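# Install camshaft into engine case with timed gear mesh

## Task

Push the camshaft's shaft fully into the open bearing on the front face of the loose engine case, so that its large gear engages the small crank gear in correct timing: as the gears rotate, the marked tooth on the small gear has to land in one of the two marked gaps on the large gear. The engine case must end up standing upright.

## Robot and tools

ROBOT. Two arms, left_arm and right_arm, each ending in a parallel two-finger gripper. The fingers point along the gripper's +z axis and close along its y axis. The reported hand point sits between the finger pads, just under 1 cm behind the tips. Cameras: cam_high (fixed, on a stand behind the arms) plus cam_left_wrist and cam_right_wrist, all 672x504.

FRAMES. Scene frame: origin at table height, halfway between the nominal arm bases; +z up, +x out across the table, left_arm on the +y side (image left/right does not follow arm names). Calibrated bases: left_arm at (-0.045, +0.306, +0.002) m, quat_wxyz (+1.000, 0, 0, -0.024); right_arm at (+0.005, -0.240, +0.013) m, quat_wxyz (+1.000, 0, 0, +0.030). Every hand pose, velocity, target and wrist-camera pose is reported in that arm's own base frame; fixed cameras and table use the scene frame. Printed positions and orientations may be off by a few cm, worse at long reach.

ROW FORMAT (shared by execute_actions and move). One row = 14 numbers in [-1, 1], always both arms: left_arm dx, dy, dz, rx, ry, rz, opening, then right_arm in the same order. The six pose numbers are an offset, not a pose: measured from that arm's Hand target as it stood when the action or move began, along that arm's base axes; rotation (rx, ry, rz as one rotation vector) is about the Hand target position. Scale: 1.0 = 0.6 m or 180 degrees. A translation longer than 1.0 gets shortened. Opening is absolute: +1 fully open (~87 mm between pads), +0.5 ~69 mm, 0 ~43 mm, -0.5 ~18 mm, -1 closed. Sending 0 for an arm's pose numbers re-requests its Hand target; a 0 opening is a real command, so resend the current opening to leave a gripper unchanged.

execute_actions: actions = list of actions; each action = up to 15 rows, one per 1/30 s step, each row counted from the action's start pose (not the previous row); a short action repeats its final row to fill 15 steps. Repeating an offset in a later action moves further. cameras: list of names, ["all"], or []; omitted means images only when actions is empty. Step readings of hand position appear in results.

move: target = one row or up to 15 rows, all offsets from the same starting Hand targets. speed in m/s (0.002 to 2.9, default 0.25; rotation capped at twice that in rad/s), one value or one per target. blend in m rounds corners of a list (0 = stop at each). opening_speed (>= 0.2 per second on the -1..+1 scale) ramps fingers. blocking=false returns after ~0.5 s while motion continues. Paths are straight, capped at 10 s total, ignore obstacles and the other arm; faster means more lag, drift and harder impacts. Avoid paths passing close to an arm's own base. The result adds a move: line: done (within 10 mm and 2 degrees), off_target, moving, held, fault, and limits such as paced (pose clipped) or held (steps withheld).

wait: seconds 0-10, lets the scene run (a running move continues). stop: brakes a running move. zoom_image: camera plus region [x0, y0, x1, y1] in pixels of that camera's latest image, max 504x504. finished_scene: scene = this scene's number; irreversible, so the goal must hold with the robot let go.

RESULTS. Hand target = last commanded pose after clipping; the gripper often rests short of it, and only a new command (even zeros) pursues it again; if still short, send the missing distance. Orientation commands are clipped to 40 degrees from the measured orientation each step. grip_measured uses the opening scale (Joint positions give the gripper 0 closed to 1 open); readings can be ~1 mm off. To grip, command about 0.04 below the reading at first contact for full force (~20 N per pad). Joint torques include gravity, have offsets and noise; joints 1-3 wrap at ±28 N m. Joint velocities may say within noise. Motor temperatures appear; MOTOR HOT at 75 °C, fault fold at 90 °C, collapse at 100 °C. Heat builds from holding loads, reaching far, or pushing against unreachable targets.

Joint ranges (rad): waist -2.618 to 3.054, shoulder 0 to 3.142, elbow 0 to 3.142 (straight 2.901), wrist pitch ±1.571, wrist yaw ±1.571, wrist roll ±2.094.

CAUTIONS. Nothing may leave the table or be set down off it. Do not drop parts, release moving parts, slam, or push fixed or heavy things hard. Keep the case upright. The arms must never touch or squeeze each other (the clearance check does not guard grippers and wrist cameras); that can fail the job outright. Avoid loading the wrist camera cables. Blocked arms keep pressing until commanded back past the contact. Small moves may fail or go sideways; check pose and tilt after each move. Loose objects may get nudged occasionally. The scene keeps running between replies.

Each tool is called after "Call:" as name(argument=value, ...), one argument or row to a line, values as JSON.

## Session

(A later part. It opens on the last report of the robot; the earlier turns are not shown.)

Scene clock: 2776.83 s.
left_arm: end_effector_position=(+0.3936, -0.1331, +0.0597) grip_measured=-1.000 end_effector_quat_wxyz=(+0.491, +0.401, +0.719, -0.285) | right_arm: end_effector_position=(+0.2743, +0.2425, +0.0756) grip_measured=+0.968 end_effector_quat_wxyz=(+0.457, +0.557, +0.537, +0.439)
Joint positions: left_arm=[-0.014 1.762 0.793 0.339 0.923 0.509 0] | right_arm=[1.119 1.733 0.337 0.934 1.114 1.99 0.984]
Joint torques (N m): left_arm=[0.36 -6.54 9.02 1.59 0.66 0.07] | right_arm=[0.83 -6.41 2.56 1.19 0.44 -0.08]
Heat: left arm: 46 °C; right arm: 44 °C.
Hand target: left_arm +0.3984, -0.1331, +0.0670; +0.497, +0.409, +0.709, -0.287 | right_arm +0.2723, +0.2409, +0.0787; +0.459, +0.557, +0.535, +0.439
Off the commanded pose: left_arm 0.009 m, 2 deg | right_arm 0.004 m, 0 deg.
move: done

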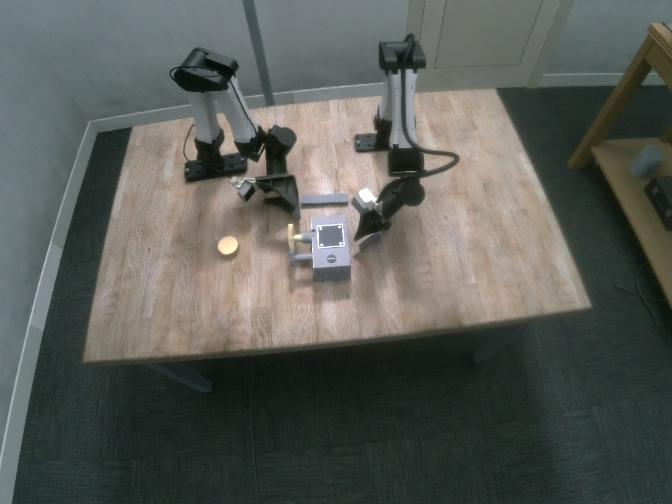

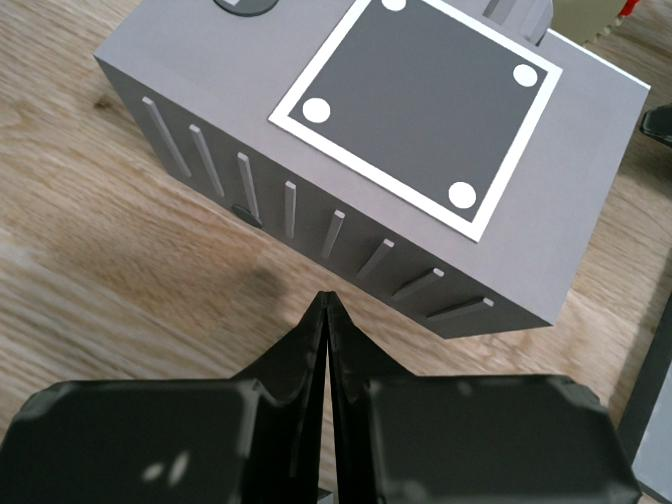

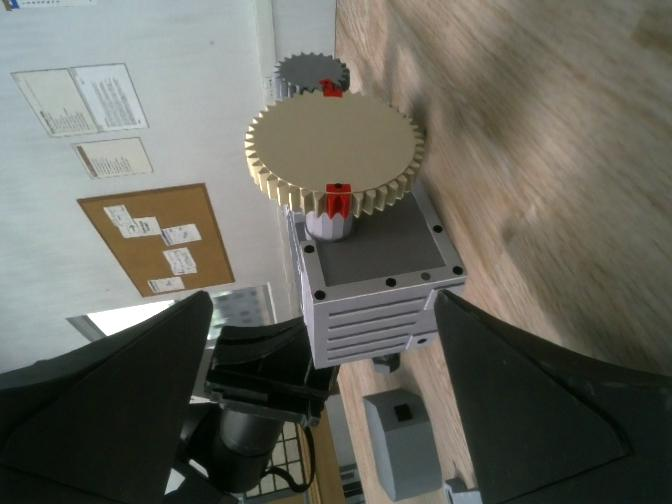

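Call:
move(
  target=[
    [0,0,0,0,0,0,-1,-0.054,-0.2,0.069,0,0,0,1],
    [0,0,0,0,0,0,-1,0.082,-0.199,0.026,-0.4505,-0.2805,0.3821,-1],
  ],
  speed=0.2,
  blend=[0.03,0],
  opening_speed=1,
  cameras=["cam_right_wrist"],
)

Call:
zoom_image(
  camera="cam_right_wrist",
  region=[220, 20, 460, 200],
)

Call:
zoom_image(
  camera="cam_right_wrist",
  region=[340, 60, 440, 140],
)

Scene clock: 2816.63 s.
left_arm: end_effector_position=(+0.3936, -0.1331, +0.0597) grip_measured=-1.000 end_effector_quat_wxyz=(+0.491, +0.401, +0.719, -0.285) | right_arm: end_effector_position=(+0.3150, +0.1202, +0.0817) grip_measured=-1.000 end_effector_quat_wxyz=(+0.531, -0.398, +0.659, +0.354)
Joint positions: left_arm=[-0.014 1.762 0.793 0.339 0.923 0.509 0] | right_arm=[-0.119 1.542 0.484 0.518 -1.201 -0.466 0]
Joint torques (N m): left_arm=[0.32 -6.56 9.03 1.59 0.66 0.07] | right_arm=[0.72 -6.28 6.19 1.25 -0.38 -0.13]
Heat: left arm: 41 °C; right arm: 42 °C.
Hand target: left_arm +0.3985, -0.1330, +0.0670; +0.497, +0.409, +0.709, -0.287 | right_arm +0.3215, +0.1215, +0.0943; +0.542, -0.411, +0.646, +0.346
Off the commanded pose: left_arm 0.009 m, 2 deg | right_arm 0.014 m, 3 deg.
move: off_target (right_arm); target 2's new opening was sent with right_arm's hand 0.014 m and 3 deg from that target
Images, in order (width x height): cam_right_wrist 672x504.

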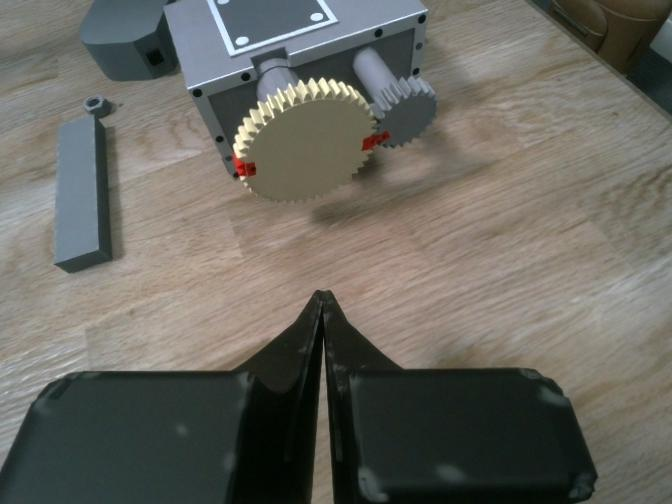

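Scaled by 2.100 from the camera's 672x504 image, which has a finer 960x720 frame.

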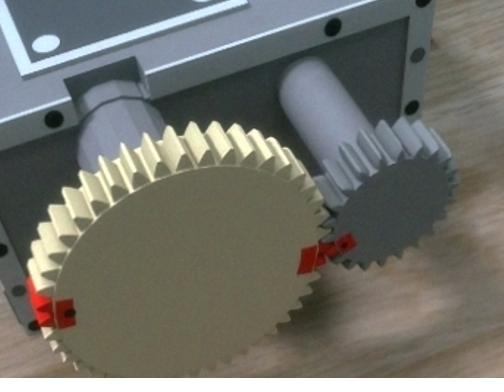

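Scaled by 5.040 from the camera's 672x504 image, which has a finer 960x720 frame.

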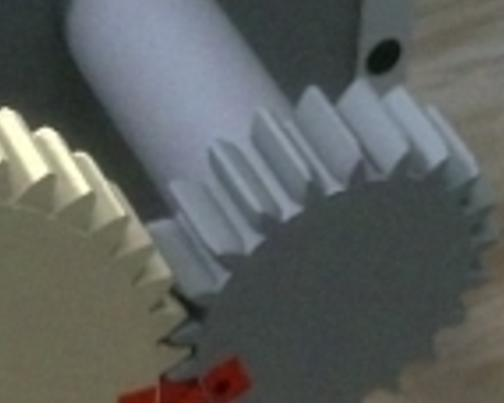

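Call:
move(
  target=[-0.006,-0.045,-0.01,0,0,0,-1,0.059,0.16,-0.0213,0,0,0,-1],
  speed=0.06,
  cameras=["cam_right_wrist"],
)

Scene clock: 2831.13 s.
left_arm: end_effector_position=(+0.3986, -0.1508, +0.0643) grip_measured=-1.000 end_effector_quat_wxyz=(+0.498, +0.402, +0.716, -0.277) | right_arm: end_effector_position=(+0.3493, +0.2078, +0.0686) grip_measured=-1.000 end_effector_quat_wxyz=(+0.527, -0.401, +0.666, +0.344)
Joint positions: left_arm=[-0.073 1.762 0.793 0.4 0.862 0.457 0] | right_arm=[0.213 1.749 0.573 0.843 -0.881 -0.223 0]
Joint torques (N m): left_arm=[-2.17 -5.6 5.86 2.13 0.5 -0.15] | right_arm=[1.78 -5.34 6.22 1.88 -0.25 0.03]
Heat: left arm: 41 °C; right arm: 42 °C.
Hand target: left_arm +0.3949, -0.1600, +0.0610; +0.497, +0.409, +0.709, -0.287 | right_arm +0.3569, +0.2175, +0.0814; +0.542, -0.411, +0.646, +0.346
Off the commanded pose: left_arm 0.011 m, 2 deg | right_arm 0.018 m, 3 deg.
move: off_target (left_arm, right_arm)
Images, in order (width x height): cam_right_wrist 672x504.

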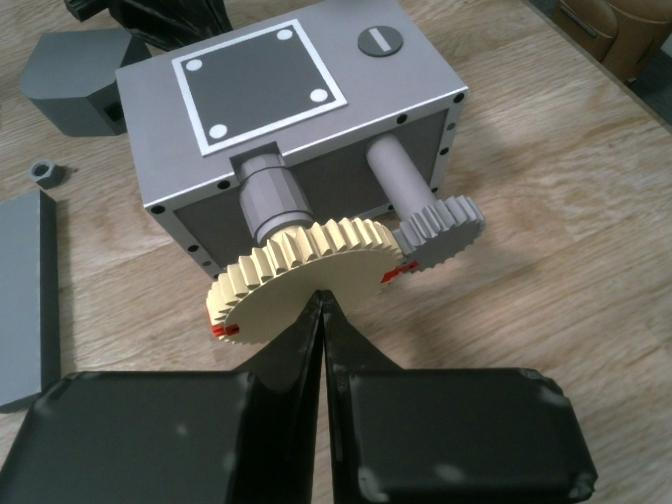

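Call:
zoom_image(
  camera="cam_right_wrist",
  region=[220, 130, 340, 250],
)

Call:
zoom_image(
  camera="cam_right_wrist",
  region=[340, 180, 490, 290],
)

Scaled by 4.200 from the camera's 672x504 image, which has a finer 960x720 frame.

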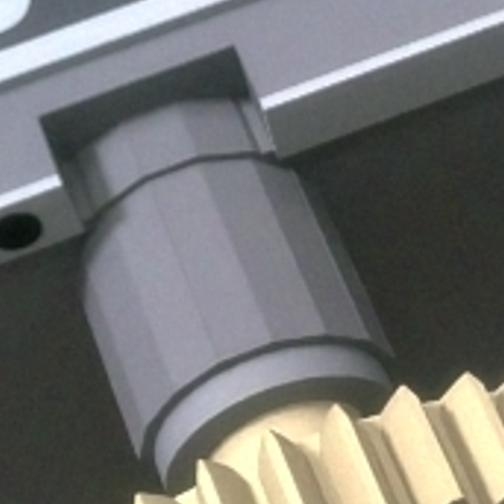

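Scaled by 3.360 from the camera's 672x504 image, which has a finer 960x720 frame.

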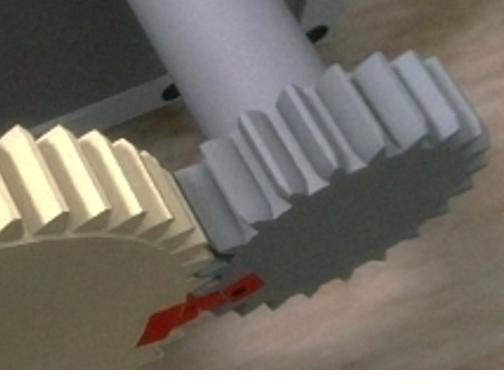

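Call:
move(
  target=[0,0,0,0,0,0,-1,0.004,0.025,0.005,0,0,0,-1],
  speed=0.03,
  cameras=["cam_right_wrist"],
)

Call:
zoom_image(
  camera="cam_right_wrist",
  region=[220, 130, 340, 250],
)

Scene clock: 2840.30 s.
left_arm: end_effector_position=(+0.4012, -0.1486, +0.0637) grip_measured=-1.000 end_effector_quat_wxyz=(+0.500, +0.400, +0.720, -0.268) | right_arm: end_effector_position=(+0.3582, +0.2109, +0.0671) grip_measured=-1.000 end_effector_quat_wxyz=(+0.532, -0.389, +0.678, +0.325)
Joint positions: left_arm=[-0.073 1.762 0.793 0.404 0.844 0.457 0] | right_arm=[0.239 1.757 0.586 0.844 -0.803 -0.213 0]
Joint torques (N m): left_arm=[-2.13 -5.63 5.87 2.09 0.73 -0.14] | right_arm=[3.63 -5.5 6.99 1.88 -0.65 0.07]
Heat: left arm: 42 °C; right arm: 43 °C.
Hand target: left_arm +0.3948, -0.1600, +0.0610; +0.497, +0.409, +0.709, -0.287 | right_arm +0.3593, +0.2326, +0.0846; +0.543, -0.411, +0.646, +0.346
Off the commanded pose: left_arm 0.013 m, 3 deg | right_arm 0.028 m, 5 deg.
move: off_target (left_arm, right_arm)
Images, in order (width x height): cam_right_wrist 672x504.

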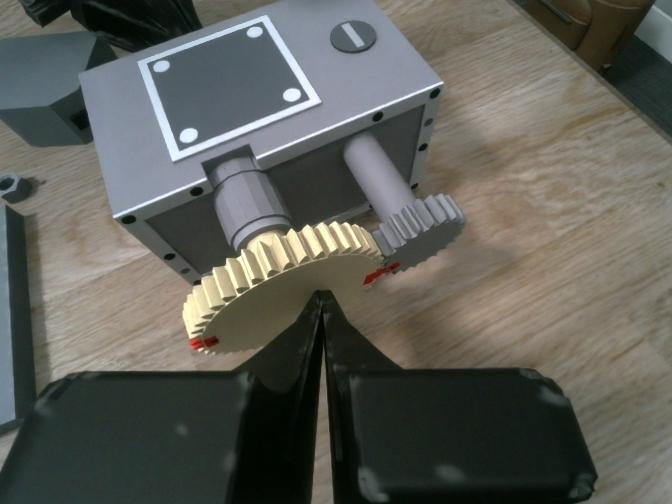

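Scaled by 4.200 from the camera's 672x504 image, which has a finer 960x720 frame.

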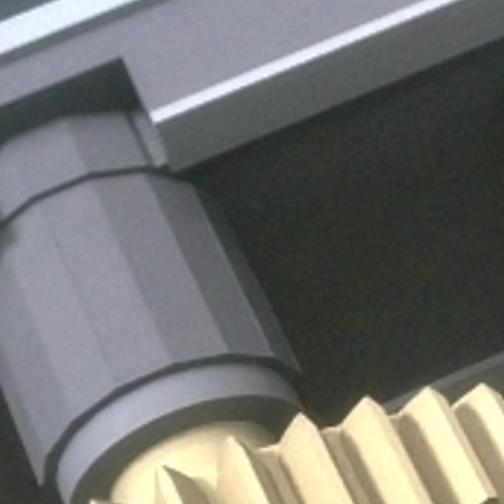

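Call:
move(
  target=[0,0,0,0,0,0,-1,-0.012,0.004,0.018,0,0,0,-1],
  speed=0.03,
  cameras=["cam_right_wrist"],
)

Call:
zoom_image(
  camera="cam_right_wrist",
  region=[180, 130, 340, 250],
)

Scene clock: 2847.50 s.
left_arm: end_effector_position=(+0.4012, -0.1486, +0.0637) grip_measured=-1.000 end_effector_quat_wxyz=(+0.500, +0.400, +0.720, -0.268) | right_arm: end_effector_position=(+0.3578, +0.2110, +0.0675) grip_measured=-1.000 end_effector_quat_wxyz=(+0.529, -0.384, +0.688, +0.316)
Joint positions: left_arm=[-0.073 1.762 0.793 0.404 0.844 0.457 0] | right_arm=[0.251 1.735 0.586 0.807 -0.767 -0.212 0]
Joint torques (N m): left_arm=[-2.14 -5.63 5.87 2.09 0.73 -0.14] | right_arm=[3.69 -8.68 6.24 1.83 -0.88 0.1]
Heat: left arm: 42 °C; right arm: 43 °C.
Hand target: left_arm +0.3948, -0.1600, +0.0610; +0.497, +0.409, +0.709, -0.287 | right_arm +0.3521, +0.2349, +0.0952; +0.542, -0.411, +0.646, +0.346
Off the commanded pose: left_arm 0.013 m, 3 deg | right_arm 0.037 m, 7 deg.
move: off_target (left_arm, right_arm)
Images, in order (width x height): cam_right_wrist 672x504.

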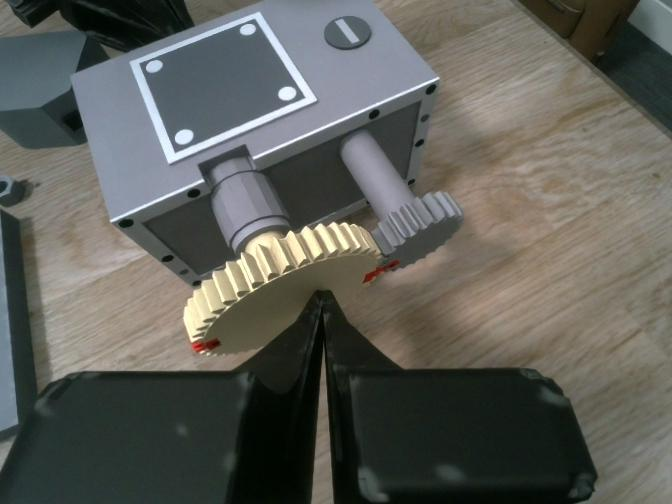

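Scaled by 3.150 from the camera's 672x504 image, which has a finer 960x720 frame.

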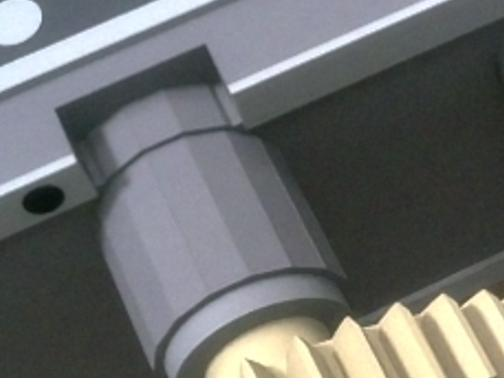

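Call:
move(
  target=[
    [0.003,0.02,0.005,0,0,0,-1,0,-0.045,-0.02,0,0,0,-1],
    [0.006,0.06,0.02,0,0,0,-1,-0.05,-0.2,0.0,0,0,0,-1],
  ],
  speed=0.08,
  blend=[0.005,0],
  cameras=["cam_right_wrist"],
)

Call:
zoom_image(
  camera="cam_right_wrist",
  region=[220, 20, 460, 200],
)

Call:
zoom_image(
  camera="cam_right_wrist",
  region=[335, 80, 435, 160],
)

Scene clock: 2856.20 s.
left_arm: end_effector_position=(+0.3928, -0.1242, +0.0592) grip_measured=-1.000 end_effector_quat_wxyz=(+0.484, +0.399, +0.723, -0.289) | right_arm: end_effector_position=(+0.3203, +0.1163, +0.0872) grip_measured=-1.000 end_effector_quat_wxyz=(+0.534, -0.404, +0.654, +0.351)
Joint positions: left_arm=[0.014 1.762 0.81 0.282 0.945 0.538 0] | right_arm=[-0.133 1.543 0.518 0.468 -1.218 -0.501 0]
Joint torques (N m): left_arm=[0.31 -7.94 9.09 1.54 0.69 0.07] | right_arm=[-0.34 -6.42 4.97 1.22 -0.44 -0.15]
Heat: left arm: 42 °C; right arm: 43 °C.
Hand target: left_arm +0.3984, -0.1241, +0.0731; +0.497, +0.409, +0.709, -0.287 | right_arm +0.3220, +0.1150, +0.0952; +0.542, -0.411, +0.646, +0.346
Off the commanded pose: left_arm 0.015 m, 2 deg | right_arm 0.008 m, 2 deg.
move: off_target (left_arm)
Images, in order (width x height): cam_right_wrist 672x504.

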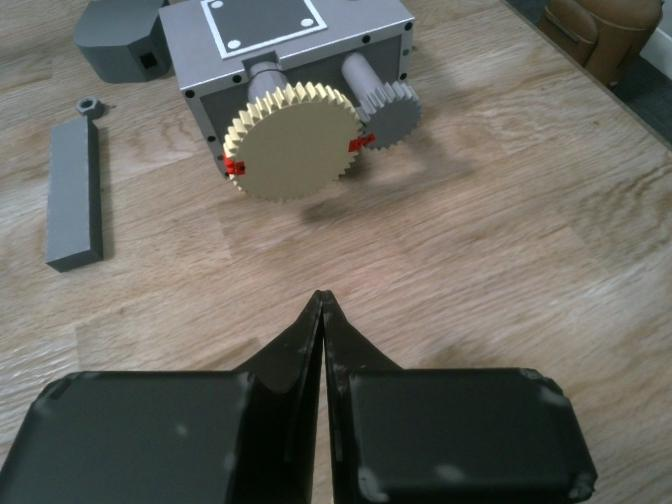

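Scaled by 2.100 from the camera's 672x504 image, which has a finer 960x720 frame.

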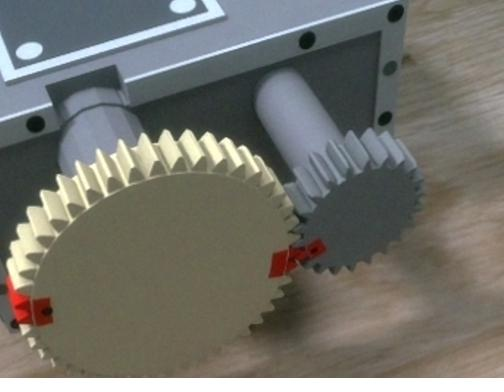

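Scaled by 5.040 from the camera's 672x504 image, which has a finer 960x720 frame.

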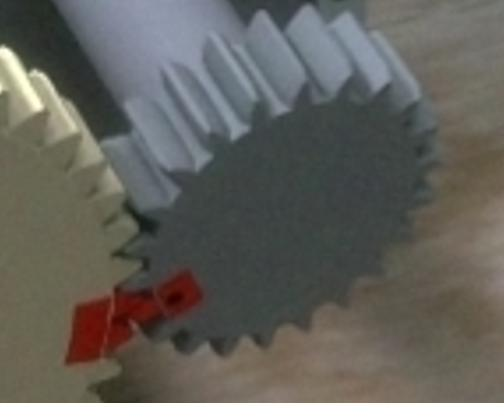

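Call:
zoom_image(
  camera="cam_right_wrist",
  region=[340, 120, 388, 168],
)

Scaled by 10.500 from the camera's 672x504 image, which has a finer 960x720 frame.

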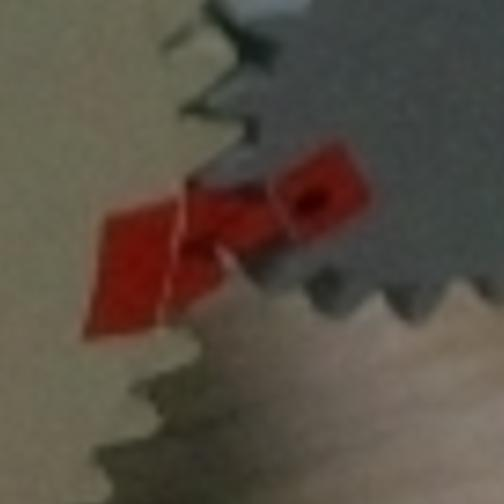

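Call:
finished_scene(
  scene=1,
)

The scene is finished: the task was done.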